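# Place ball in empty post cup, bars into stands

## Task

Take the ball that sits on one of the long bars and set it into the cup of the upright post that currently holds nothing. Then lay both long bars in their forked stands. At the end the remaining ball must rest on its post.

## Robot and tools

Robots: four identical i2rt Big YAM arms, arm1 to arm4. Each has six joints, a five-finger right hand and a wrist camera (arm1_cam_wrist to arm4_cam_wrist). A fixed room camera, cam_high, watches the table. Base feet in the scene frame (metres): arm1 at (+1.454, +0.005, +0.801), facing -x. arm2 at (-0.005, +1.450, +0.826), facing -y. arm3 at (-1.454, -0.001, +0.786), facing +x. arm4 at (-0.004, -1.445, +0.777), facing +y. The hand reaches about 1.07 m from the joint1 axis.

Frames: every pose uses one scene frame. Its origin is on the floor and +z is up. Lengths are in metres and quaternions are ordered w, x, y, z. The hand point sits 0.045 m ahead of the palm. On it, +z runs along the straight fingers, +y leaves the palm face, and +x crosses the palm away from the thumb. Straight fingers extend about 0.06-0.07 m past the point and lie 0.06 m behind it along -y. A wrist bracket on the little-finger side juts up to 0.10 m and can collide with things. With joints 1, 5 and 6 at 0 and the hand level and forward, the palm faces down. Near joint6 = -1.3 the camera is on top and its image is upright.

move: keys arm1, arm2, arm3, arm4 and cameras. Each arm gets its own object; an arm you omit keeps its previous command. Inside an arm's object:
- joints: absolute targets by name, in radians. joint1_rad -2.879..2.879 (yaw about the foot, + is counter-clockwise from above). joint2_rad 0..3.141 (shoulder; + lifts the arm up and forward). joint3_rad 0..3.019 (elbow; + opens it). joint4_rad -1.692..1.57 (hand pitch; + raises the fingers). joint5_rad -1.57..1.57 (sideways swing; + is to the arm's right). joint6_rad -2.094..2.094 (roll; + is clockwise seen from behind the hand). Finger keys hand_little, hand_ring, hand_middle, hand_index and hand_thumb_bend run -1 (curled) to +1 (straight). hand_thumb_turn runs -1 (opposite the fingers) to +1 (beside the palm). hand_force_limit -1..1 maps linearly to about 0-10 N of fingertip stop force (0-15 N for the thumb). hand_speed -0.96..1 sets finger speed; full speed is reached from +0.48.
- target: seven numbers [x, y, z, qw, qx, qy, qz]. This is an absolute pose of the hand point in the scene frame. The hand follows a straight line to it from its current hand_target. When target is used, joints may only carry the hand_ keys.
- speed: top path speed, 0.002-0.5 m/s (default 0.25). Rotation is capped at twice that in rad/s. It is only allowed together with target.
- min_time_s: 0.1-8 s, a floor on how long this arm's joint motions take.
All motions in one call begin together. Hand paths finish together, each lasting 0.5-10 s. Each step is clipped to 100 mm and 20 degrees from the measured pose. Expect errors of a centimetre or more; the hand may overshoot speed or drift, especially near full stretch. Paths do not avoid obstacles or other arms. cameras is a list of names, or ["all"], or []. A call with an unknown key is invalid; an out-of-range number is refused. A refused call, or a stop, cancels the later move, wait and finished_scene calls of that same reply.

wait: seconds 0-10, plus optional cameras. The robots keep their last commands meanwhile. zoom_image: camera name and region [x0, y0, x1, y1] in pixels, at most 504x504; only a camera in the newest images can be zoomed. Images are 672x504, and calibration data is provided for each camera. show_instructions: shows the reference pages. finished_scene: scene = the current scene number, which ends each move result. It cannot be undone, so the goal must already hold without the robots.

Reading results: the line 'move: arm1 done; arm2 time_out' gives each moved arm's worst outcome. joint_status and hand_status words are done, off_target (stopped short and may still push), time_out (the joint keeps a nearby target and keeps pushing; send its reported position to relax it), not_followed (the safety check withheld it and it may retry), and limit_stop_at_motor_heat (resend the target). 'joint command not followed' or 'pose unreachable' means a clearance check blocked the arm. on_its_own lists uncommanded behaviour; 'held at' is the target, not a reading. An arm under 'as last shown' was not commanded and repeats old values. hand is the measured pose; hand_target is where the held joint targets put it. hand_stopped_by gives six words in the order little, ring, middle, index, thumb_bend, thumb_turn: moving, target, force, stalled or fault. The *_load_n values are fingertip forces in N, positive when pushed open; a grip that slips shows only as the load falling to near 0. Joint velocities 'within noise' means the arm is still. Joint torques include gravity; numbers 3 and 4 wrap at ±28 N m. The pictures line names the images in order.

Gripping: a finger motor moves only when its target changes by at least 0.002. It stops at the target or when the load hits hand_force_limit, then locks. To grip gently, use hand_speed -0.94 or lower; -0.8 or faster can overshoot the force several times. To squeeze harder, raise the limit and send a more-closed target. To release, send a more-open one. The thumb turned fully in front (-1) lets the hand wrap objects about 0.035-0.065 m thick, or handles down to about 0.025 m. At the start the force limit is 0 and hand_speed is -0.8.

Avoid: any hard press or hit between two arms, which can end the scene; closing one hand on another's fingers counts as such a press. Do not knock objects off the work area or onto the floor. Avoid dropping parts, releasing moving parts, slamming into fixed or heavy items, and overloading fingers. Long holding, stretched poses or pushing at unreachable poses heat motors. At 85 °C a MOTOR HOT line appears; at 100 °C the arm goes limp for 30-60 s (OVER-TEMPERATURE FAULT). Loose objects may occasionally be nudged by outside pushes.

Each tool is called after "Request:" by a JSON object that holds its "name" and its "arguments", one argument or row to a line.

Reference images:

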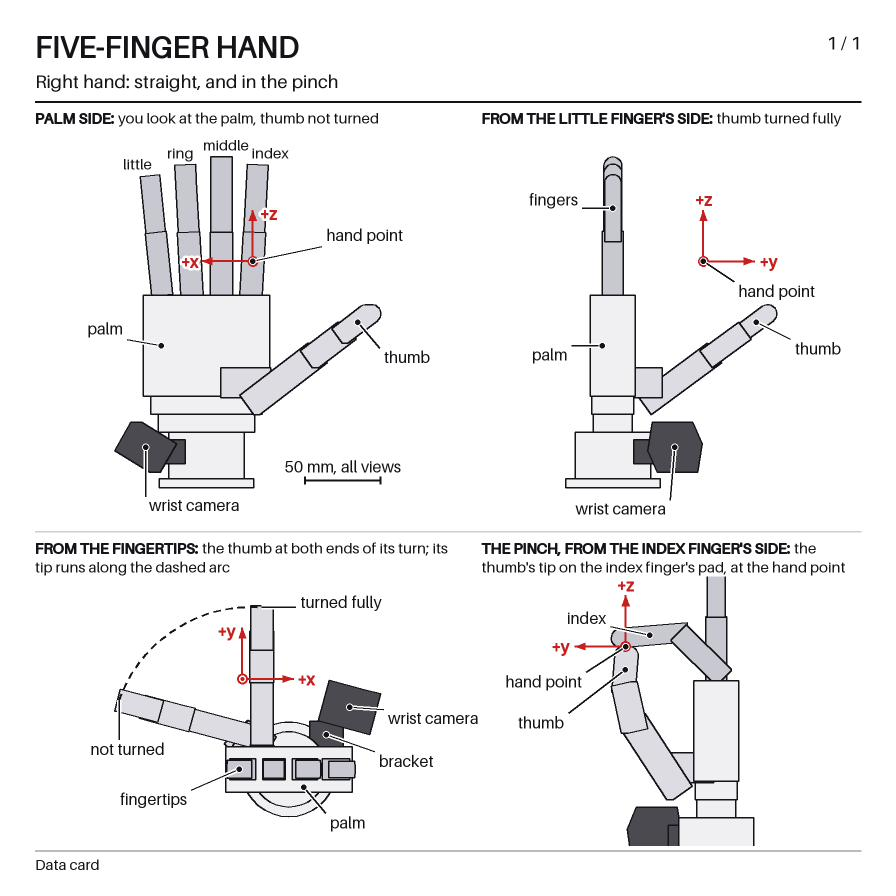

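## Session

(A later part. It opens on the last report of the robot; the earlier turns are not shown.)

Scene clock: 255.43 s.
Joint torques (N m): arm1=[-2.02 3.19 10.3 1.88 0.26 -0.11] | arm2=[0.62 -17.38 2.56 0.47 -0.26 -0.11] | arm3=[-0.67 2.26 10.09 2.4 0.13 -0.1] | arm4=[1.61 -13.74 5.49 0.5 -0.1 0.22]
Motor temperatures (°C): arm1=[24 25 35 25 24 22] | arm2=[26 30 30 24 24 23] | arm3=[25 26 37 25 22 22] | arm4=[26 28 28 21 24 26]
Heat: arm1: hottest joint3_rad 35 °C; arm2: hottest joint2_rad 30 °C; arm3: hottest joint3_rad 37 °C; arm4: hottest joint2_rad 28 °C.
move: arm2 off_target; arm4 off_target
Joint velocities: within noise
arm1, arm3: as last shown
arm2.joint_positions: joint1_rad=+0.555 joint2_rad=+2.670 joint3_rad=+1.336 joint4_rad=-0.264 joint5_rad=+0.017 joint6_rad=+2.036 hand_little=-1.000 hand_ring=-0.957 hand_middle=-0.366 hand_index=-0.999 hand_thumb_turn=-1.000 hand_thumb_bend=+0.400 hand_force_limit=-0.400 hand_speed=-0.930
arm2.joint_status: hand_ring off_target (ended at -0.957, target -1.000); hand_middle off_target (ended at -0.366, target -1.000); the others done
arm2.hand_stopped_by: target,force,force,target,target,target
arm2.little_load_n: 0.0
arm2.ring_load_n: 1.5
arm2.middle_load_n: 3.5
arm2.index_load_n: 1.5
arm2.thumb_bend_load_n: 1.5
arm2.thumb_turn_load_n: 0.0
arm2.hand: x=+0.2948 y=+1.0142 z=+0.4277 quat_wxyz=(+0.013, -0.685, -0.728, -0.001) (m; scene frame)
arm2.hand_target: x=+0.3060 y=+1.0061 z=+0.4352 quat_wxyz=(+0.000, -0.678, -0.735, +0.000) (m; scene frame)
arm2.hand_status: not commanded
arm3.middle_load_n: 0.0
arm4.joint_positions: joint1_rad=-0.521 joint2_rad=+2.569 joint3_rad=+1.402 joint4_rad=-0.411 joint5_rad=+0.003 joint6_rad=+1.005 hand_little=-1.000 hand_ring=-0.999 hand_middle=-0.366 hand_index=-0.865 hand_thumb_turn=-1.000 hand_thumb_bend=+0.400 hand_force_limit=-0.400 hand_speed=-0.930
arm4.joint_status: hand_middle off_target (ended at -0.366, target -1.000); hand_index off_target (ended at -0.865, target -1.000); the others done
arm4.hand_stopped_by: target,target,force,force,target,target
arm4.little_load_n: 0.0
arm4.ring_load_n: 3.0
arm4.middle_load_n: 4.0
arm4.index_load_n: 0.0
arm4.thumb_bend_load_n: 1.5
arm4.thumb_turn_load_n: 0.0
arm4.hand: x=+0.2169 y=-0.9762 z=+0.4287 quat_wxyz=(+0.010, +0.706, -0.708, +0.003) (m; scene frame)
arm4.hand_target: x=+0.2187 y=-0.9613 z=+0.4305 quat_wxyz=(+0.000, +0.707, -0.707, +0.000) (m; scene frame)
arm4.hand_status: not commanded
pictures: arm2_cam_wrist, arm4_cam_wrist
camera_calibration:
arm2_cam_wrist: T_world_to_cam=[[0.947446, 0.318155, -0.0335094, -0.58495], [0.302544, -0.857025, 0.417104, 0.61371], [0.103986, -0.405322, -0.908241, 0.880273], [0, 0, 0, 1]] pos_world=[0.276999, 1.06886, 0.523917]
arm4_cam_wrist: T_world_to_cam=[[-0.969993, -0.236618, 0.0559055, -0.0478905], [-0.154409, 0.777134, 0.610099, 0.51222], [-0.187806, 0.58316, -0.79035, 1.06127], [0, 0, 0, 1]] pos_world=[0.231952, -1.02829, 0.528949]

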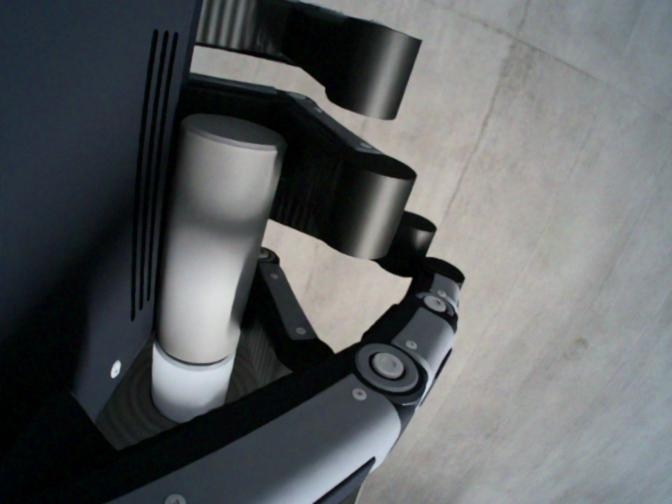

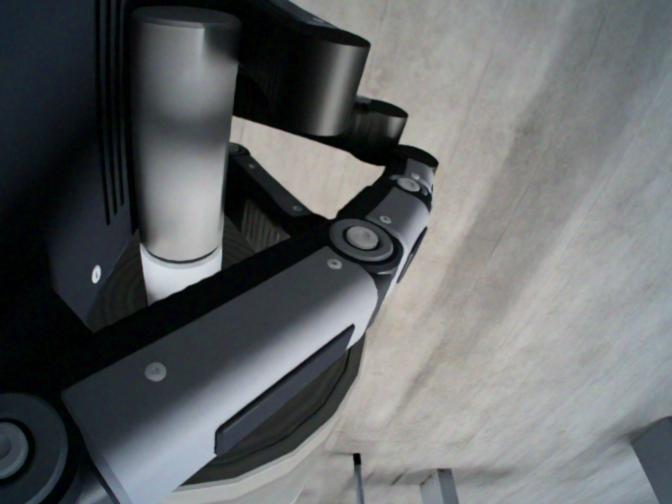

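Request:
{"name": "move", "arguments": {
  "arm2": {"joints": {"hand_thumb_bend": 0.9}},
  "arm4": {"joints": {"hand_thumb_bend": 0.9}}
}}

Request:
{"name": "move", "arguments": {
  "arm2": {"joints": {"hand_middle": -0.99, "hand_ring": -0.99, "hand_index": -0.99}},
  "arm4": {"joints": {"hand_middle": -0.99, "hand_ring": -0.99, "hand_index": -0.99}},
  "cameras": ["arm2_cam_wrist","arm4_cam_wrist"]
}}

Scene clock: 266.40 s.
Joint torques (N m): arm1=[-2.08 3.49 10.24 1.87 0.24 -0.11] | arm2=[0.67 -17.61 2.58 0.46 -0.25 -0.12] | arm3=[-0.79 2.43 10.07 2.41 0.13 -0.11] | arm4=[1.55 -13.74 5.53 0.47 -0.1 0.23]
Motor temperatures (°C): arm1=[24 25 35 25 24 22] | arm2=[26 31 29 24 24 23] | arm3=[25 26 37 25 22 22] | arm4=[26 29 27 21 24 26]
Heat: arm1: hottest joint3_rad 35 °C; arm2: hottest joint2_rad 31 °C; arm3: hottest joint3_rad 37 °C; arm4: hottest joint2_rad 29 °C.
move: arm2 done; arm4 done
Joint velocities: within noise
arm1.joint_positions: joint1_rad=+0.176 joint2_rad=+0.614 joint3_rad=+1.336 joint4_rad=-1.459 joint5_rad=+0.188 joint6_rad=-1.426 hand_little=+1.000 hand_ring=+1.000 hand_middle=+1.000 hand_index=+1.000 hand_thumb_turn=+1.000 hand_thumb_bend=+1.000 hand_force_limit=+0.000 hand_speed=-0.800
arm1.joint_status: not commanded
arm1.hand_stopped_by: target,target,target,target,target,target
arm1.little_load_n: 0.0
arm1.ring_load_n: 0.0
arm1.middle_load_n: 0.0
arm1.index_load_n: 0.0
arm1.thumb_bend_load_n: 0.0
arm1.thumb_turn_load_n: 0.0
arm1.hand: x=+1.2385 y=+0.0610 z=+1.2558 quat_wxyz=(+0.410, -0.015, -0.912, -0.007) (m; scene frame)
arm1.hand_target: x=+1.2389 y=+0.0613 z=+1.2667 quat_wxyz=(+0.422, -0.016, -0.906, -0.005) (m; scene frame)
arm1.hand_status: not commanded
arm2.joint_positions: joint1_rad=+0.555 joint2_rad=+2.670 joint3_rad=+1.336 joint4_rad=-0.264 joint5_rad=+0.017 joint6_rad=+2.036 hand_little=-1.000 hand_ring=-0.957 hand_middle=-0.366 hand_index=-0.999 hand_thumb_turn=-1.000 hand_thumb_bend=+0.900 hand_force_limit=-0.400 hand_speed=-0.930
arm2.joint_status: all done
arm2.hand_stopped_by: target,force,force,target,target,target
arm2.little_load_n: 0.5
arm2.ring_load_n: 1.5
arm2.middle_load_n: 0.5
arm2.index_load_n: 2.0
arm2.thumb_bend_load_n: 0.0
arm2.thumb_turn_load_n: 0.0
arm2.hand: x=+0.2948 y=+1.0142 z=+0.4277 quat_wxyz=(+0.013, -0.685, -0.728, -0.001) (m; scene frame)
arm2.hand_target: x=+0.3060 y=+1.0061 z=+0.4352 quat_wxyz=(+0.000, -0.678, -0.735, +0.000) (m; scene frame)
arm2.hand_status: not commanded
arm3.joint_positions: joint1_rad=-0.391 joint2_rad=+0.590 joint3_rad=+1.419 joint4_rad=-1.358 joint5_rad=-0.090 joint6_rad=-1.067 hand_little=+1.000 hand_ring=+1.000 hand_middle=+1.000 hand_index=+1.000 hand_thumb_turn=+1.000 hand_thumb_bend=+1.000 hand_force_limit=+0.000 hand_speed=-0.800
arm3.joint_status: not commanded
arm3.hand_stopped_by: target,target,target,target,target,target
arm3.little_load_n: 0.0
arm3.ring_load_n: 0.0
arm3.middle_load_n: 0.0
arm3.index_load_n: 0.0
arm3.thumb_bend_load_n: 0.5
arm3.thumb_turn_load_n: 0.0
arm3.hand: x=-1.2605 y=-0.0981 z=+1.2773 quat_wxyz=(-0.068, +0.797, -0.351, +0.487) (m; scene frame)
arm3.hand_target: x=-1.2616 y=-0.0976 z=+1.2892 quat_wxyz=(-0.068, +0.791, -0.347, +0.500) (m; scene frame)
arm3.hand_status: not commanded
arm4.joint_positions: joint1_rad=-0.521 joint2_rad=+2.569 joint3_rad=+1.402 joint4_rad=-0.411 joint5_rad=+0.003 joint6_rad=+1.005 hand_little=-1.000 hand_ring=-0.999 hand_middle=-0.366 hand_index=-0.865 hand_thumb_turn=-1.000 hand_thumb_bend=+0.900 hand_force_limit=-0.400 hand_speed=-0.930
arm4.joint_status: all done
arm4.hand_stopped_by: target,target,force,force,target,target
arm4.little_load_n: 0.0
arm4.ring_load_n: 3.0
arm4.middle_load_n: 0.5
arm4.index_load_n: 0.0
arm4.thumb_bend_load_n: 0.0
arm4.thumb_turn_load_n: 0.0
arm4.hand: x=+0.2169 y=-0.9762 z=+0.4287 quat_wxyz=(+0.010, +0.706, -0.708, +0.003) (m; scene frame)
arm4.hand_target: x=+0.2187 y=-0.9613 z=+0.4305 quat_wxyz=(+0.000, +0.707, -0.707, +0.000) (m; scene frame)
arm4.hand_status: not commanded
pictures: none

Scene clock: 270.13 s.
Joint torques (N m): arm1=[-2.14 3.14 10.26 1.84 0.25 -0.13] | arm2=[0.62 -17.67 2.55 0.43 -0.25 -0.13] | arm3=[-0.85 2.02 10.06 2.45 0.13 -0.11] | arm4=[1.55 -13.92 5.52 0.49 -0.1 0.22]
Motor temperatures (°C): arm1=[24 25 35 25 24 22] | arm2=[26 31 29 24 24 23] | arm3=[25 26 37 25 22 22] | arm4=[26 29 27 21 24 26]
Heat: arm1: hottest joint3_rad 35 °C; arm2: hottest joint2_rad 31 °C; arm3: hottest joint3_rad 37 °C; arm4: hottest joint2_rad 29 °C.
move: arm2 off_target; arm4 off_target
Joint velocities: within noise
arm1, arm3: as last shown
arm2.joint_positions: joint1_rad=+0.555 joint2_rad=+2.670 joint3_rad=+1.336 joint4_rad=-0.264 joint5_rad=+0.017 joint6_rad=+2.038 hand_little=-1.000 hand_ring=-0.968 hand_middle=-0.988 hand_index=-0.990 hand_thumb_turn=-1.000 hand_thumb_bend=+0.900 hand_force_limit=-0.400 hand_speed=-0.930
arm2.joint_status: hand_ring off_target (ended at -0.968, target -0.990); the others done
arm2.hand_stopped_by: target,force,force,target,target,target
arm2.little_load_n: 0.0
arm2.ring_load_n: 1.0
arm2.middle_load_n: 3.0
arm2.index_load_n: 0.0
arm2.thumb_bend_load_n: -0.5
arm2.thumb_turn_load_n: 0.0
arm2.hand: x=+0.2949 y=+1.0139 z=+0.4277 quat_wxyz=(+0.013, -0.686, -0.727, -0.001) (m; scene frame)
arm2.hand_target: x=+0.3060 y=+1.0061 z=+0.4352 quat_wxyz=(+0.000, -0.678, -0.735, +0.000) (m; scene frame)
arm2.hand_status: not commanded
arm3.thumb_bend_load_n: 0.0
arm4.joint_positions: joint1_rad=-0.520 joint2_rad=+2.571 joint3_rad=+1.402 joint4_rad=-0.411 joint5_rad=+0.003 joint6_rad=+1.005 hand_little=-1.000 hand_ring=-0.990 hand_middle=-0.989 hand_index=-0.962 hand_thumb_turn=-1.000 hand_thumb_bend=+0.900 hand_force_limit=-0.400 hand_speed=-0.930
arm4.joint_status: hand_index off_target (ended at -0.962, target -0.990); the others done
arm4.hand_stopped_by: target,target,target,force,target,target
arm4.little_load_n: 0.0
arm4.ring_load_n: 0.0
arm4.middle_load_n: 2.0
arm4.index_load_n: 1.0
arm4.thumb_bend_load_n: 0.0
arm4.thumb_turn_load_n: 0.0
arm4.hand: x=+0.2162 y=-0.9769 z=+0.4278 quat_wxyz=(+0.011, +0.706, -0.708, +0.003) (m; scene frame)
arm4.hand_target: x=+0.2187 y=-0.9614 z=+0.4304 quat_wxyz=(+0.000, +0.707, -0.707, +0.000) (m; scene frame)
arm4.hand_status: not commanded
pictures: arm2_cam_wrist, arm4_cam_wrist
camera_calibration:
arm2_cam_wrist: T_world_to_cam=[[0.948192, 0.315932, -0.0334582, -0.582837], [0.300431, -0.857418, 0.417822, 0.614136], [0.103316, -0.406228, -0.907912, 0.881163], [0, 0, 0, 1]] pos_world=[0.277098, 1.06866, 0.523918]
arm4_cam_wrist: T_world_to_cam=[[-0.969861, -0.236829, 0.0572808, -0.0495216], [-0.154027, 0.778069, 0.609003, 0.514457], [-0.188798, 0.581826, -0.791097, 1.06007], [0, 0, 0, 1]] pos_world=[0.231351, -1.02879, 0.528149]

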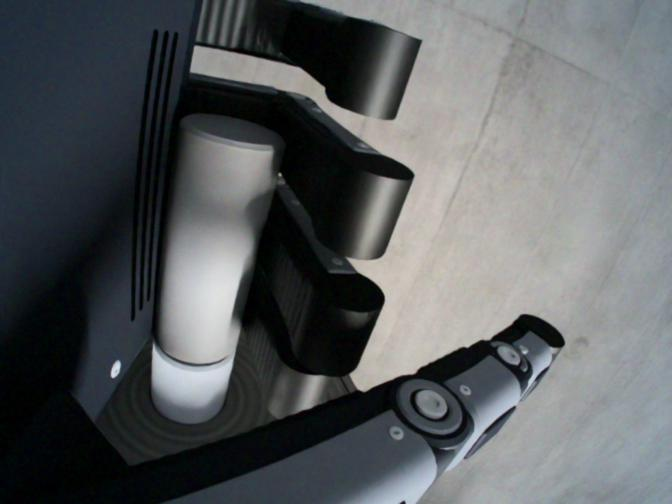

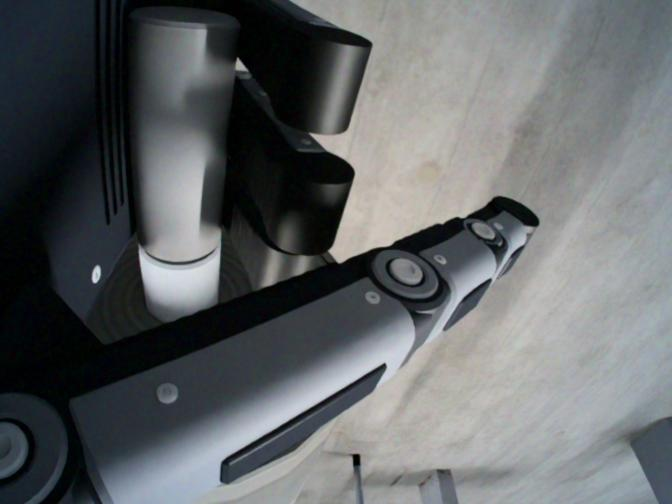

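Request:
{"name": "move", "arguments": {
  "arm2": {"joints": {"hand_thumb_bend": 0.2, "hand_speed": -0.85}},
  "arm4": {"joints": {"hand_thumb_bend": 0.2, "hand_speed": -0.85}}
}}

Request:
{"name": "move", "arguments": {
  "arm2": {"joints": {"hand_thumb_bend": -1, "hand_speed": -0.9, "hand_force_limit": -0.3}},
  "arm4": {"joints": {"hand_thumb_bend": -1, "hand_speed": -0.9, "hand_force_limit": -0.3}},
  "cameras": ["arm2_cam_wrist","arm4_cam_wrist"]
}}

Scene clock: 276.67 s.
Joint torques (N m): arm1=[-2.02 3.31 10.18 1.85 0.26 -0.14] | arm2=[0.62 -17.73 2.58 0.44 -0.26 -0.14] | arm3=[-0.73 2.26 10.06 2.4 0.13 -0.12] | arm4=[1.55 -13.92 5.5 0.47 -0.1 0.22]
Motor temperatures (°C): arm1=[24 25 35 25 24 22] | arm2=[26 32 29 24 24 23] | arm3=[25 26 37 25 22 22] | arm4=[26 29 27 21 24 26]
Heat: arm1: hottest joint3_rad 35 °C; arm2: hottest joint2_rad 32 °C; arm3: hottest joint3_rad 37 °C; arm4: hottest joint2_rad 29 °C.
move: arm2 off_target; arm4 off_target
Joint velocities: within noise
arm1, arm3: as last shown
arm2.joint_positions: joint1_rad=+0.555 joint2_rad=+2.670 joint3_rad=+1.336 joint4_rad=-0.264 joint5_rad=+0.017 joint6_rad=+2.039 hand_little=-1.000 hand_ring=-0.968 hand_middle=-0.988 hand_index=-0.990 hand_thumb_turn=-1.000 hand_thumb_bend=+0.495 hand_force_limit=-0.400 hand_speed=-0.850
arm2.joint_status: hand_thumb_bend off_target (ended at +0.495, target +0.200); the others done
arm2.hand_stopped_by: target,force,force,target,force,target
arm2.little_load_n: 0.5
arm2.ring_load_n: 1.0
arm2.middle_load_n: 3.0
arm2.index_load_n: 0.5
arm2.thumb_bend_load_n: 4.5
arm2.thumb_turn_load_n: 1.5
arm2.hand: x=+0.2949 y=+1.0138 z=+0.4277 quat_wxyz=(+0.013, -0.686, -0.727, -0.001) (m; scene frame)
arm2.hand_target: x=+0.3060 y=+1.0061 z=+0.4352 quat_wxyz=(+0.000, -0.678, -0.735, +0.000) (m; scene frame)
arm2.hand_status: not commanded
arm4.joint_positions: joint1_rad=-0.520 joint2_rad=+2.571 joint3_rad=+1.402 joint4_rad=-0.411 joint5_rad=+0.003 joint6_rad=+1.005 hand_little=-1.000 hand_ring=-0.990 hand_middle=-0.989 hand_index=-0.962 hand_thumb_turn=-1.000 hand_thumb_bend=+0.495 hand_force_limit=-0.400 hand_speed=-0.850
arm4.joint_status: hand_thumb_bend off_target (ended at +0.495, target +0.200); the others done
arm4.hand_stopped_by: target,target,target,force,force,target
arm4.little_load_n: 0.0
arm4.ring_load_n: 0.0
arm4.middle_load_n: 2.0
arm4.index_load_n: 1.0
arm4.thumb_bend_load_n: 4.5
arm4.thumb_turn_load_n: 1.5
arm4.hand: x=+0.2162 y=-0.9769 z=+0.4278 quat_wxyz=(+0.011, +0.706, -0.708, +0.003) (m; scene frame)
arm4.hand_target: x=+0.2187 y=-0.9614 z=+0.4304 quat_wxyz=(+0.000, +0.707, -0.707, +0.000) (m; scene frame)
arm4.hand_status: not commanded
pictures: none

Scene clock: 281.70 s.
Joint torques (N m): arm1=[-2.08 3.25 10.17 1.78 0.27 -0.11] | arm2=[0.62 -17.55 2.56 0.46 -0.25 -0.14] | arm3=[-0.97 2.14 9.99 2.44 0.14 -0.1] | arm4=[1.55 -13.98 5.52 0.49 -0.1 0.22]
Motor temperatures (°C): arm1=[24 25 35 25 24 22] | arm2=[26 32 28 24 24 23] | arm3=[25 26 37 25 22 22] | arm4=[26 29 27 21 24 26]
Heat: arm1: hottest joint3_rad 35 °C; arm2: hottest joint2_rad 32 °C; arm3: hottest joint3_rad 37 °C; arm4: hottest joint2_rad 29 °C.
move: arm2 off_target; arm4 off_target
Joint velocities: within noise
arm1, arm3: as last shown
arm2.joint_positions: joint1_rad=+0.555 joint2_rad=+2.670 joint3_rad=+1.336 joint4_rad=-0.264 joint5_rad=+0.017 joint6_rad=+2.039 hand_little=-1.000 hand_ring=-0.968 hand_middle=-0.988 hand_index=-0.990 hand_thumb_turn=-1.000 hand_thumb_bend=+0.489 hand_force_limit=-0.300 hand_speed=-0.900
arm2.joint_status: hand_thumb_bend off_target (ended at +0.489, target -1.000); the others done
arm2.hand_stopped_by: target,force,force,target,force,target
arm2.little_load_n: 0.0
arm2.ring_load_n: 1.0
arm2.middle_load_n: 3.0
arm2.index_load_n: 0.0
arm2.thumb_bend_load_n: 5.0
arm2.thumb_turn_load_n: 1.5
arm2.hand: x=+0.2949 y=+1.0138 z=+0.4277 quat_wxyz=(+0.013, -0.686, -0.727, -0.001) (m; scene frame)
arm2.hand_target: x=+0.3060 y=+1.0061 z=+0.4352 quat_wxyz=(+0.000, -0.678, -0.735, +0.000) (m; scene frame)
arm2.hand_status: not commanded
arm4.joint_positions: joint1_rad=-0.520 joint2_rad=+2.571 joint3_rad=+1.402 joint4_rad=-0.411 joint5_rad=+0.003 joint6_rad=+1.005 hand_little=-1.000 hand_ring=-0.990 hand_middle=-0.989 hand_index=-0.962 hand_thumb_turn=-1.000 hand_thumb_bend=+0.493 hand_force_limit=-0.300 hand_speed=-0.900
arm4.joint_status: hand_thumb_bend off_target (ended at +0.493, target -1.000); the others done
arm4.hand_stopped_by: target,target,target,force,force,target
arm4.little_load_n: 0.0
arm4.ring_load_n: 0.5
arm4.middle_load_n: 2.0
arm4.index_load_n: 1.0
arm4.thumb_bend_load_n: 5.0
arm4.thumb_turn_load_n: 2.0
arm4.hand: x=+0.2162 y=-0.9769 z=+0.4278 quat_wxyz=(+0.011, +0.706, -0.708, +0.003) (m; scene frame)
arm4.hand_target: x=+0.2187 y=-0.9614 z=+0.4304 quat_wxyz=(+0.000, +0.707, -0.707, +0.000) (m; scene frame)
arm4.hand_status: not commanded
pictures: arm2_cam_wrist, arm4_cam_wrist
camera_calibration:
arm2_cam_wrist: T_world_to_cam=[[0.948296, 0.315623, -0.0334084, -0.58253], [0.300133, -0.857529, 0.417809, 0.614258], [0.103222, -0.406234, -0.90792, 0.881159], [0, 0, 0, 1]] pos_world=[0.277098, 1.06856, 0.523918]
arm4_cam_wrist: T_world_to_cam=[[-0.969861, -0.236829, 0.0572808, -0.0495216], [-0.154027, 0.778069, 0.609003, 0.514457], [-0.188798, 0.581826, -0.791097, 1.06007], [0, 0, 0, 1]] pos_world=[0.231351, -1.02879, 0.528149]

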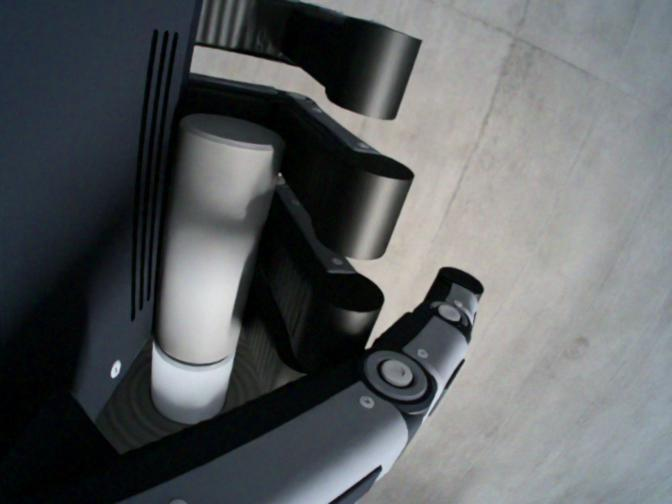

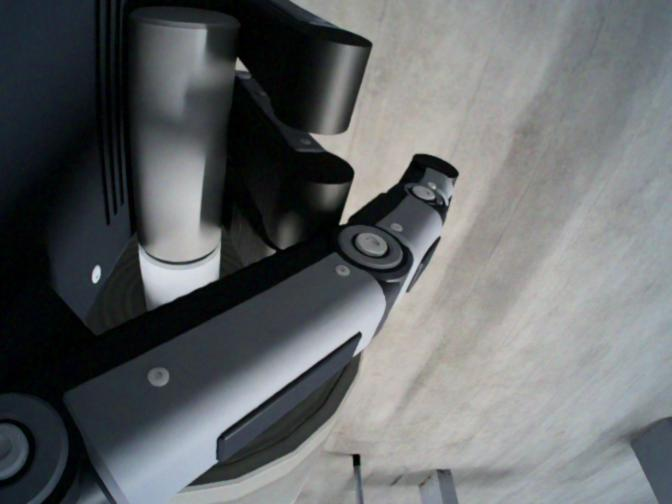

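Request:
{"name": "move", "arguments": {
  "arm2": {"target": [0.3030, 1.006, 0.495, 0, 0.6783, 0.7348, 0], "speed": 0.03},
  "arm4": {"target": [0.2187, -0.963, 0.490, 0, 0.7071, -0.7071, 0], "speed": 0.03},
  "cameras": ["all"]
}}

Scene clock: 291.23 s.
Joint torques (N m): arm1=[-2.08 3.43 10.24 1.88 0.23 -0.14] | arm2=[0.38 -20.66 1.55 -0.4 -0.28 -0.18] | arm3=[-0.67 2.43 10.07 2.47 0.13 -0.09] | arm4=[1.2 -17.26 2.96 -0.16 -0.08 0.2]
Motor temperatures (°C): arm1=[24 25 35 25 24 22] | arm2=[26 33 28 24 24 23] | arm3=[25 26 37 25 22 22] | arm4=[26 29 27 21 24 26]
Heat: arm1: hottest joint3_rad 35 °C; arm2: hottest joint2_rad 33 °C; arm3: hottest joint3_rad 37 °C; arm4: hottest joint2_rad 29 °C.
move: arm2 off_target; arm4 off_target
Joint velocities: within noise
arm1, arm3: as last shown
arm2.joint_positions: joint1_rad=+0.555 joint2_rad=+2.560 joint3_rad=+1.256 joint4_rad=-0.297 joint5_rad=+0.017 joint6_rad=+2.039 hand_little=-1.000 hand_ring=-0.968 hand_middle=-0.988 hand_index=-0.990 hand_thumb_turn=-1.000 hand_thumb_bend=+0.489 hand_force_limit=-0.300 hand_speed=-0.900
arm2.joint_status: not commanded
arm2.hand_stopped_by: target,force,force,target,force,target
arm2.little_load_n: 0.0
arm2.ring_load_n: 0.5
arm2.middle_load_n: 2.5
arm2.index_load_n: 0.0
arm2.thumb_bend_load_n: 5.5
arm2.thumb_turn_load_n: 1.5
arm2.hand: x=+0.2922 y=+1.0172 z=+0.4701 quat_wxyz=(+0.014, -0.686, -0.727, -0.001) (m; scene frame)
arm2.hand_target: x=+0.3029 y=+1.0063 z=+0.4940 quat_wxyz=(+0.000, -0.678, -0.735, +0.000) (m; scene frame)
arm2.hand_status: off_target (0.029 m and 2.1 deg from the pose sent, 0.068 m and 1.9 deg at the start)
arm4.joint_positions: joint1_rad=-0.518 joint2_rad=+2.481 joint3_rad=+1.360 joint4_rad=-0.457 joint5_rad=+0.002 joint6_rad=+1.006 hand_little=-1.000 hand_ring=-0.990 hand_middle=-0.989 hand_index=-0.962 hand_thumb_turn=-1.000 hand_thumb_bend=+0.493 hand_force_limit=-0.300 hand_speed=-0.900
arm4.joint_status: not commanded
arm4.hand_stopped_by: target,target,target,force,force,target
arm4.little_load_n: 0.0
arm4.ring_load_n: 0.0
arm4.middle_load_n: 2.0
arm4.index_load_n: 1.0
arm4.thumb_bend_load_n: 5.0
arm4.thumb_turn_load_n: 2.0
arm4.hand: x=+0.2165 y=-0.9740 z=+0.4667 quat_wxyz=(+0.010, +0.707, -0.707, +0.002) (m; scene frame)
arm4.hand_target: x=+0.2186 y=-0.9631 z=+0.4891 quat_wxyz=(+0.000, +0.707, -0.707, +0.000) (m; scene frame)
arm4.hand_status: off_target (0.026 m and 1.2 deg from the pose sent, 0.064 m and 1.3 deg at the start)
pictures: arm1_cam_wrist, arm2_cam_wrist, arm3_cam_wrist, arm4_cam_wrist, cam_high
camera_calibration:
arm2_cam_wrist: T_world_to_cam=[[0.948325, 0.31538, -0.034863, -0.578728], [0.300791, -0.858557, 0.415216, 0.602237], [0.101019, -0.404246, -0.909054, 0.920462], [0, 0, 0, 1]] pos_world=[0.274691, 1.07167, 0.566515]
arm4_cam_wrist: T_world_to_cam=[[-0.969495, -0.238405, 0.0569469, -0.0521072], [-0.155233, 0.776995, 0.610066, 0.487301], [-0.18969, 0.582616, -0.790301, 1.0898], [0, 0, 0, 1]] pos_world=[0.231851, -1.02599, 0.566949]

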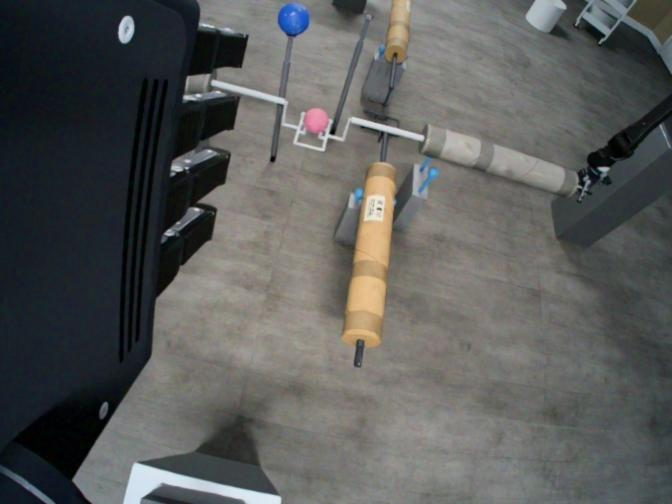

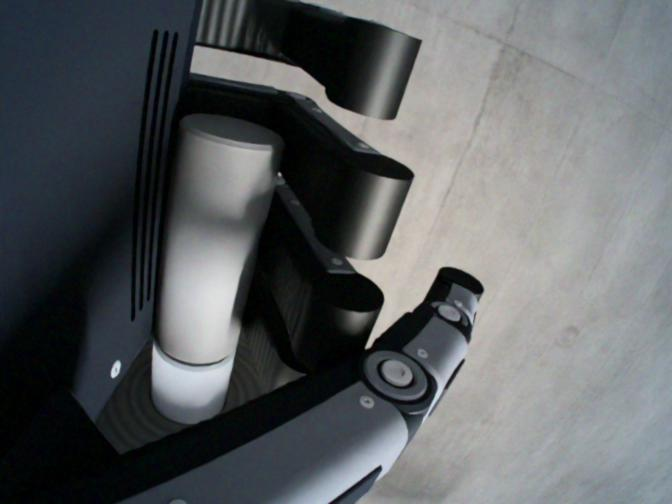

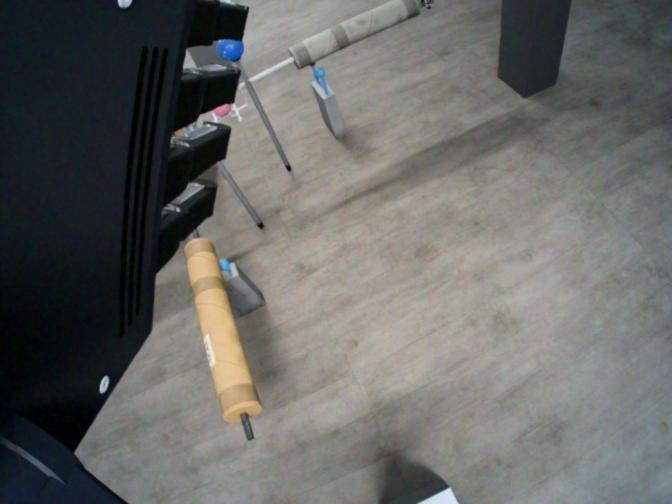

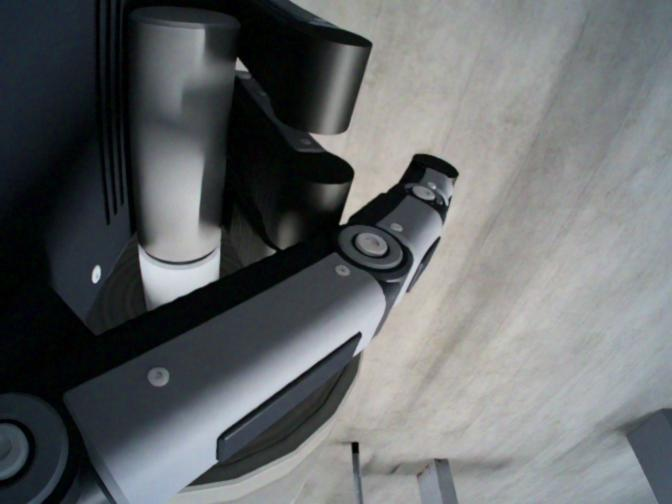

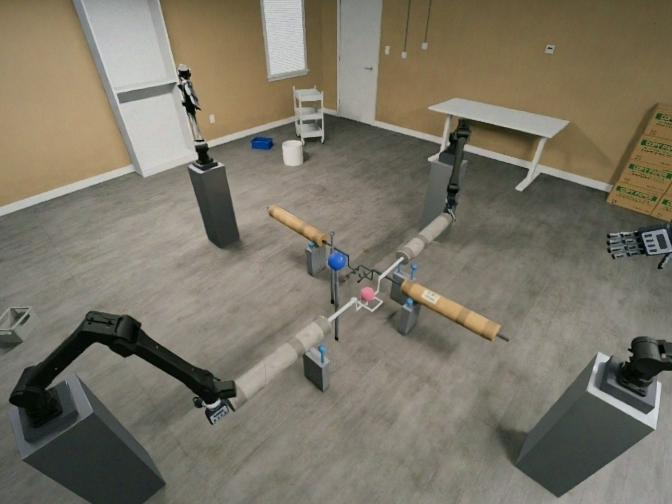

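Request:
{"name": "move", "arguments": {
  "arm2": {"target": [0.3000, 1.006, 0.86, 0, 0.6783, 0.7348, 0], "speed": 0.1},
  "arm4": {"target": [0.2187, -0.966, 0.86, 0, 0.7071, -0.7071, 0], "speed": 0.1},
  "cameras": ["arm1_cam_wrist","arm3_cam_wrist","cam_high"]
}}

Scene clock: 300.87 s.
Joint torques (N m): arm1=[-2.32 3.43 10.21 1.87 0.26 -0.13] | arm2=[0.62 -17.08 9.43 -0.88 -0.36 -0.17] | arm3=[-0.79 2.14 10.13 2.45 0.13 -0.1] | arm4=[1.03 -14.68 13.2 -0.76 0.1 0.18]
Motor temperatures (°C): arm1=[24 25 35 25 24 22] | arm2=[26 32 28 24 24 23] | arm3=[25 26 37 25 22 22] | arm4=[26 30 27 21 24 26]
Heat: arm1: hottest joint3_rad 35 °C; arm2: hottest joint2_rad 32 °C; arm3: hottest joint3_rad 37 °C; arm4: hottest joint2_rad 30 °C.
move: arm2 off_target; arm4 off_target
Joint velocities: within noise
arm1, arm3: as last shown
arm2.joint_positions: joint1_rad=+0.553 joint2_rad=+1.784 joint3_rad=+1.172 joint4_rad=-1.016 joint5_rad=+0.020 joint6_rad=+2.042 hand_little=-1.000 hand_ring=-0.968 hand_middle=-0.988 hand_index=-0.990 hand_thumb_turn=-1.000 hand_thumb_bend=+0.489 hand_force_limit=-0.300 hand_speed=-0.900
arm2.joint_status: not commanded
arm2.hand_stopped_by: target,force,force,target,force,target
arm2.little_load_n: 0.0
arm2.ring_load_n: 2.0
arm2.middle_load_n: 2.5
arm2.index_load_n: 0.0
arm2.thumb_bend_load_n: 5.0
arm2.thumb_turn_load_n: 2.0
arm2.hand: x=+0.2856 y=+1.0173 z=+0.8225 quat_wxyz=(+0.028, -0.688, -0.725, -0.003) (m; scene frame)
arm2.hand_target: x=+0.2994 y=+1.0069 z=+0.8594 quat_wxyz=(+0.000, -0.678, -0.735, +0.000) (m; scene frame)
arm2.hand_status: off_target (0.042 m and 3.6 deg from the pose sent, 0.390 m and 2.1 deg at the start)
arm3.middle_load_n: 0.5
arm4.joint_positions: joint1_rad=-0.517 joint2_rad=+1.814 joint3_rad=+1.364 joint4_rad=-1.180 joint5_rad=-0.003 joint6_rad=+1.006 hand_little=-1.000 hand_ring=-0.990 hand_middle=-0.989 hand_index=-0.962 hand_thumb_turn=-1.000 hand_thumb_bend=+0.493 hand_force_limit=-0.300 hand_speed=-0.900
arm4.joint_status: not commanded
arm4.hand_stopped_by: target,target,target,force,force,target
arm4.little_load_n: 0.0
arm4.ring_load_n: 0.0
arm4.middle_load_n: 2.0
arm4.index_load_n: 0.0
arm4.thumb_bend_load_n: 5.0
arm4.thumb_turn_load_n: 2.0
arm4.hand: x=+0.2077 y=-0.9856 z=+0.8188 quat_wxyz=(+0.036, +0.707, -0.707, +0.005) (m; scene frame)
arm4.hand_target: x=+0.2176 y=-0.9677 z=+0.8599 quat_wxyz=(+0.000, +0.707, -0.707, +0.000) (m; scene frame)
arm4.hand_status: off_target (0.047 m and 4.1 deg from the pose sent, 0.393 m and 1.2 deg at the start)
pictures: arm1_cam_wrist, arm3_cam_wrist, cam_high

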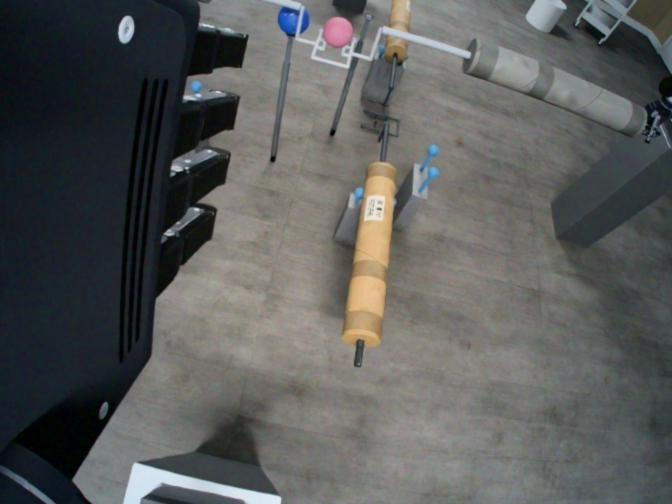

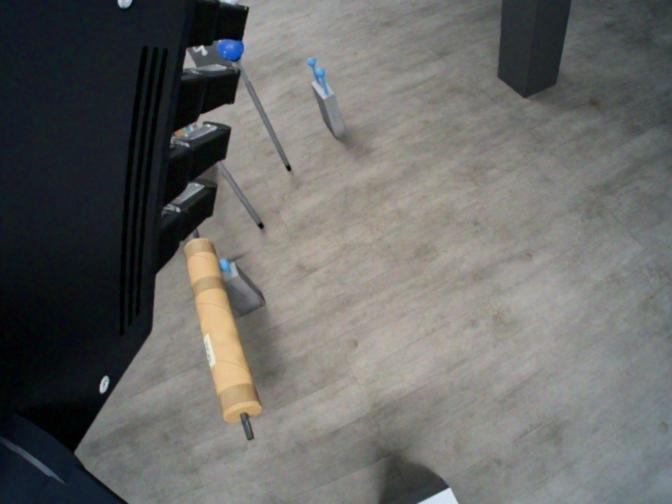

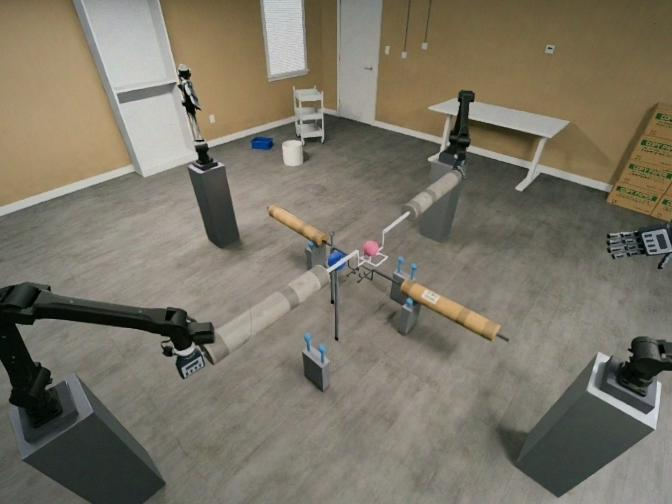

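Request:
{"name": "move", "arguments": {
  "arm2": {"target": [0.3000, 1.114, 0.86, 0, 0.6783, 0.7348, 0], "speed": 0.08},
  "arm4": {"target": [0.2187, -0.858, 0.86, 0, 0.7071, -0.7071, 0], "speed": 0.08},
  "cameras": ["cam_high"]
}}

Scene clock: 308.43 s.
Joint torques (N m): arm1=[-2.14 3.31 10.21 1.83 0.26 -0.11] | arm2=[3.19 -13.51 7.2 0.4 -0.45 0] | arm3=[-0.79 2.32 10.07 2.44 0.14 -0.11] | arm4=[2.37 -14.86 15.6 -0.17 -0.26 0.32]
Motor temperatures (°C): arm1=[24 25 35 25 24 22] | arm2=[26 32 29 24 24 23] | arm3=[24 26 37 25 22 22] | arm4=[26 30 28 21 24 26]
Heat: arm1: hottest joint3_rad 35 °C; arm2: hottest joint2_rad 32 °C; arm3: hottest joint3_rad 37 °C; arm4: hottest joint2_rad 30 °C.
move: arm2 off_target; arm4 off_target
Joint velocities: within noise
arm1, arm3: as last shown
arm2.joint_positions: joint1_rad=+0.633 joint2_rad=+1.579 joint3_rad=+0.935 joint4_rad=-0.991 joint5_rad=-0.005 joint6_rad=+2.083 hand_little=-1.000 hand_ring=-0.968 hand_middle=-0.988 hand_index=-0.990 hand_thumb_turn=-1.000 hand_thumb_bend=+0.489 hand_force_limit=-0.300 hand_speed=-0.900
arm2.joint_status: not commanded
arm2.hand_stopped_by: target,force,force,target,force,target
arm2.little_load_n: 0.0
arm2.ring_load_n: 9.5
arm2.middle_load_n: 4.5
arm2.index_load_n: 0.0
arm2.thumb_bend_load_n: 5.5
arm2.thumb_turn_load_n: 3.0
arm2.hand: x=+0.2741 y=+1.1114 z=+0.8357 quat_wxyz=(+0.028, -0.674, -0.738, -0.015) (m; scene frame)
arm2.hand_target: x=+0.2988 y=+1.1142 z=+0.8597 quat_wxyz=(-0.003, -0.658, -0.753, -0.013) (m; scene frame)
arm2.hand_status: off_target (0.036 m and 3.7 deg from the pose sent, 0.105 m and 3.5 deg at the start; a joint's target at an end of its range on 44 of 66 steps)
arm3.middle_load_n: 0.0
arm4.joint_positions: joint1_rad=-0.440 joint2_rad=+2.016 joint3_rad=+1.701 joint4_rad=-1.317 joint5_rad=+0.007 joint6_rad=+1.084 hand_little=-1.000 hand_ring=-0.990 hand_middle=-0.989 hand_index=-0.962 hand_thumb_turn=-1.000 hand_thumb_bend=+0.493 hand_force_limit=-0.300 hand_speed=-0.900
arm4.joint_status: not commanded
arm4.hand_stopped_by: target,target,target,force,force,target
arm4.little_load_n: 0.0
arm4.ring_load_n: 0.5
arm4.middle_load_n: 2.0
arm4.index_load_n: 0.0
arm4.thumb_bend_load_n: 5.0
arm4.thumb_turn_load_n: 1.5
arm4.hand: x=+0.2165 y=-0.8911 z=+0.8259 quat_wxyz=(+0.035, +0.706, -0.707, +0.013) (m; scene frame)
arm4.hand_target: x=+0.2172 y=-0.8606 z=+0.8608 quat_wxyz=(-0.001, +0.707, -0.707, -0.001) (m; scene frame)
arm4.hand_status: off_target (0.048 m and 4.3 deg from the pose sent, 0.135 m and 4.1 deg at the start)
pictures: cam_high

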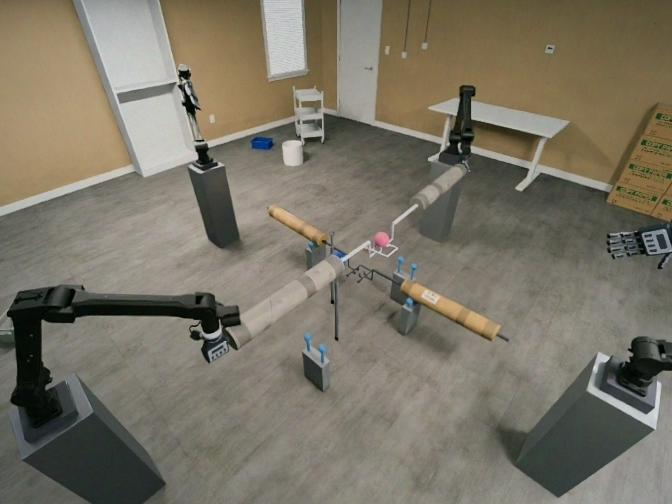

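Request:
{"name": "move", "arguments": {
  "arm2": {"target": [-0.090, 1.114, 0.86, 0, 0.6783, 0.7348, 0], "speed": 0.1},
  "arm4": {"target": [-0.173, -0.858, 0.86, 0, 0.7071, -0.7071, 0], "speed": 0.1},
  "cameras": ["all"]
}}

Scene clock: 318.00 s.
Joint torques (N m): arm1=[-2.37 3.31 10.22 1.88 0.25 -0.11] | arm2=[-0.5 -8.12 9.32 -0.08 -0.11 -0.35] | arm3=[-0.56 2.2 10.03 2.44 0.14 -0.1] | arm4=[2.08 -14.8 12.82 -0.17 -0.25 0.25]
Motor temperatures (°C): arm1=[24 25 35 25 24 22] | arm2=[26 31 30 24 24 24] | arm3=[24 26 37 25 22 22] | arm4=[26 31 29 21 24 26]
Heat: arm1: hottest joint3_rad 35 °C; arm2: hottest joint2_rad 31 °C; arm3: hottest joint3_rad 37 °C; arm4: hottest joint2_rad 31 °C.
move: arm2 off_target; arm4 off_target
Joint velocities: within noise
arm1, arm3: as last shown
arm1.thumb_bend_load_n: -0.5
arm2.joint_positions: joint1_rad=-0.399 joint2_rad=+1.400 joint3_rad=+0.768 joint4_rad=-0.972 joint5_rad=+0.012 joint6_rad=+1.095 hand_little=-1.000 hand_ring=-0.968 hand_middle=-0.988 hand_index=-0.990 hand_thumb_turn=-1.000 hand_thumb_bend=+0.489 hand_force_limit=-0.300 hand_speed=-0.900
arm2.joint_status: not commanded
arm2.hand_stopped_by: target,force,force,target,force,target
arm2.little_load_n: 0.0
arm2.ring_load_n: 0.5
arm2.middle_load_n: 2.5
arm2.index_load_n: 0.5
arm2.thumb_bend_load_n: 5.0
arm2.thumb_turn_load_n: 2.0
arm2.hand: x=-0.0804 y=+1.1295 z=+0.8445 quat_wxyz=(+0.008, -0.690, -0.723, -0.019) (m; scene frame)
arm2.hand_target: x=-0.0898 y=+1.1146 z=+0.8598 quat_wxyz=(+0.001, -0.679, -0.735, +0.000) (m; scene frame)
arm2.hand_status: off_target (0.024 m and 3.0 deg from the pose sent, 0.365 m and 3.7 deg at the start)
arm4.joint_positions: joint1_rad=+0.235 joint2_rad=+1.898 joint3_rad=+1.509 joint4_rad=-1.237 joint5_rad=+0.015 joint6_rad=+1.759 hand_little=-1.000 hand_ring=-0.990 hand_middle=-0.989 hand_index=-0.962 hand_thumb_turn=-1.000 hand_thumb_bend=+0.493 hand_force_limit=-0.300 hand_speed=-0.900
arm4.joint_status: not commanded
arm4.hand_stopped_by: target,target,target,force,force,target
arm4.little_load_n: 0.0
arm4.ring_load_n: 0.0
arm4.middle_load_n: 2.0
arm4.index_load_n: 0.0
arm4.thumb_bend_load_n: 5.0
arm4.thumb_turn_load_n: 2.0
arm4.hand: x=-0.1615 y=-0.8764 z=+0.8241 quat_wxyz=(+0.016, +0.706, -0.707, +0.027) (m; scene frame)
arm4.hand_target: x=-0.1728 y=-0.8596 z=+0.8601 quat_wxyz=(+0.000, +0.707, -0.707, -0.001) (m; scene frame)
arm4.hand_status: off_target (0.042 m and 3.6 deg from the pose sent, 0.392 m and 4.3 deg at the start)
pictures: arm1_cam_wrist, arm2_cam_wrist, arm3_cam_wrist, arm4_cam_wrist, cam_high
camera_calibration:
arm2_cam_wrist: T_world_to_cam=[[0.952104, 0.305766, 0.00236216, -0.268061], [0.278135, -0.869222, 0.408772, 0.670995], [0.127042, -0.388536, -0.912634, 1.33117], [0, 0, 0, 1]] pos_world=[-0.100519, 1.18242, 0.941221]
arm4_cam_wrist: T_world_to_cam=[[-0.970602, -0.237151, 0.0411304, -0.401775], [-0.171839, 0.802412, 0.571495, 0.186079], [-0.168534, 0.547626, -0.819574, 1.24052], [0, 0, 0, 1]] pos_world=[-0.148918, -0.923934, 0.926879]

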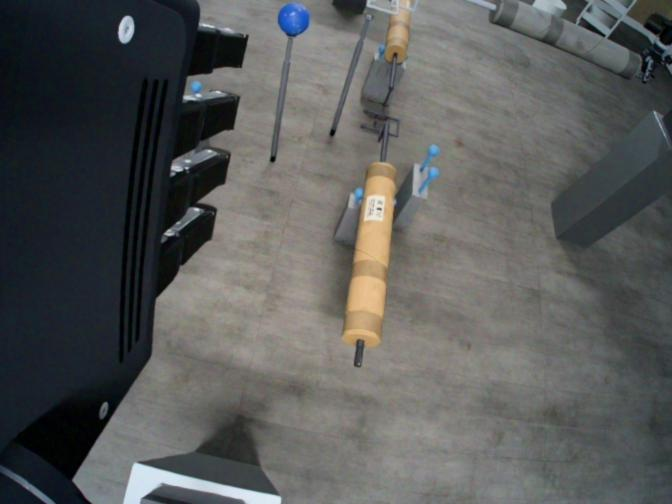

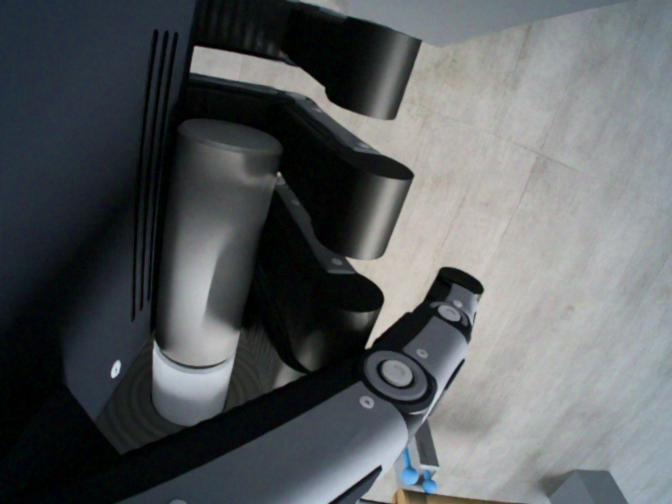

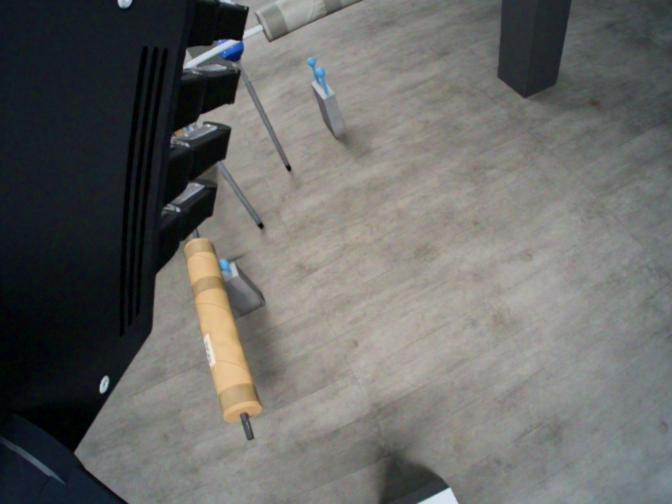

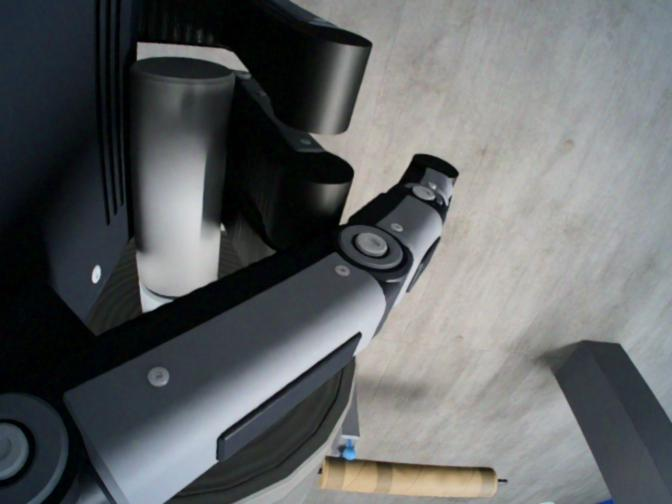

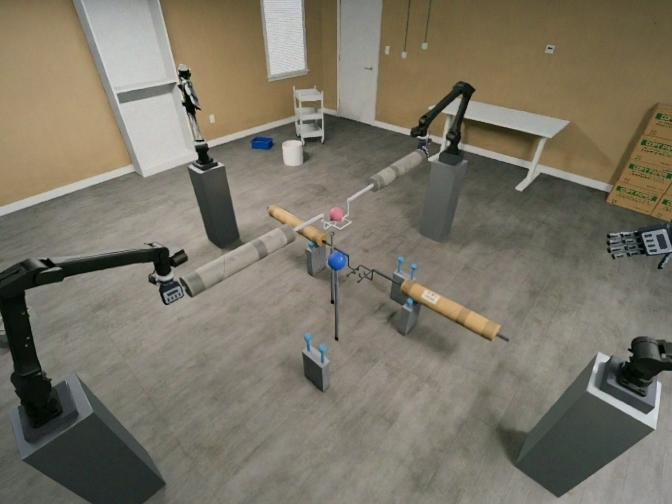

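Request:
{"name": "zoom_image", "arguments": {
  "camera": "cam_high",
  "region": [290, 180, 390, 280]
}}

Request:
{"name": "zoom_image", "arguments": {
  "camera": "arm1_cam_wrist",
  "region": [340, 0, 460, 80]
}}

Scaled by 5.040 from the camera's 672x504 image, which has a finer 960x720 frame.

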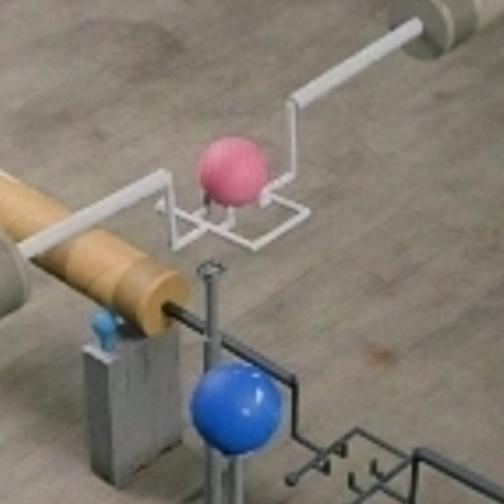

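Scaled by 4.200 from the camera's 672x504 image, which has a finer 960x720 frame.

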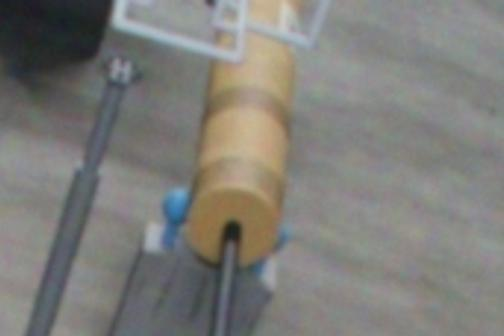

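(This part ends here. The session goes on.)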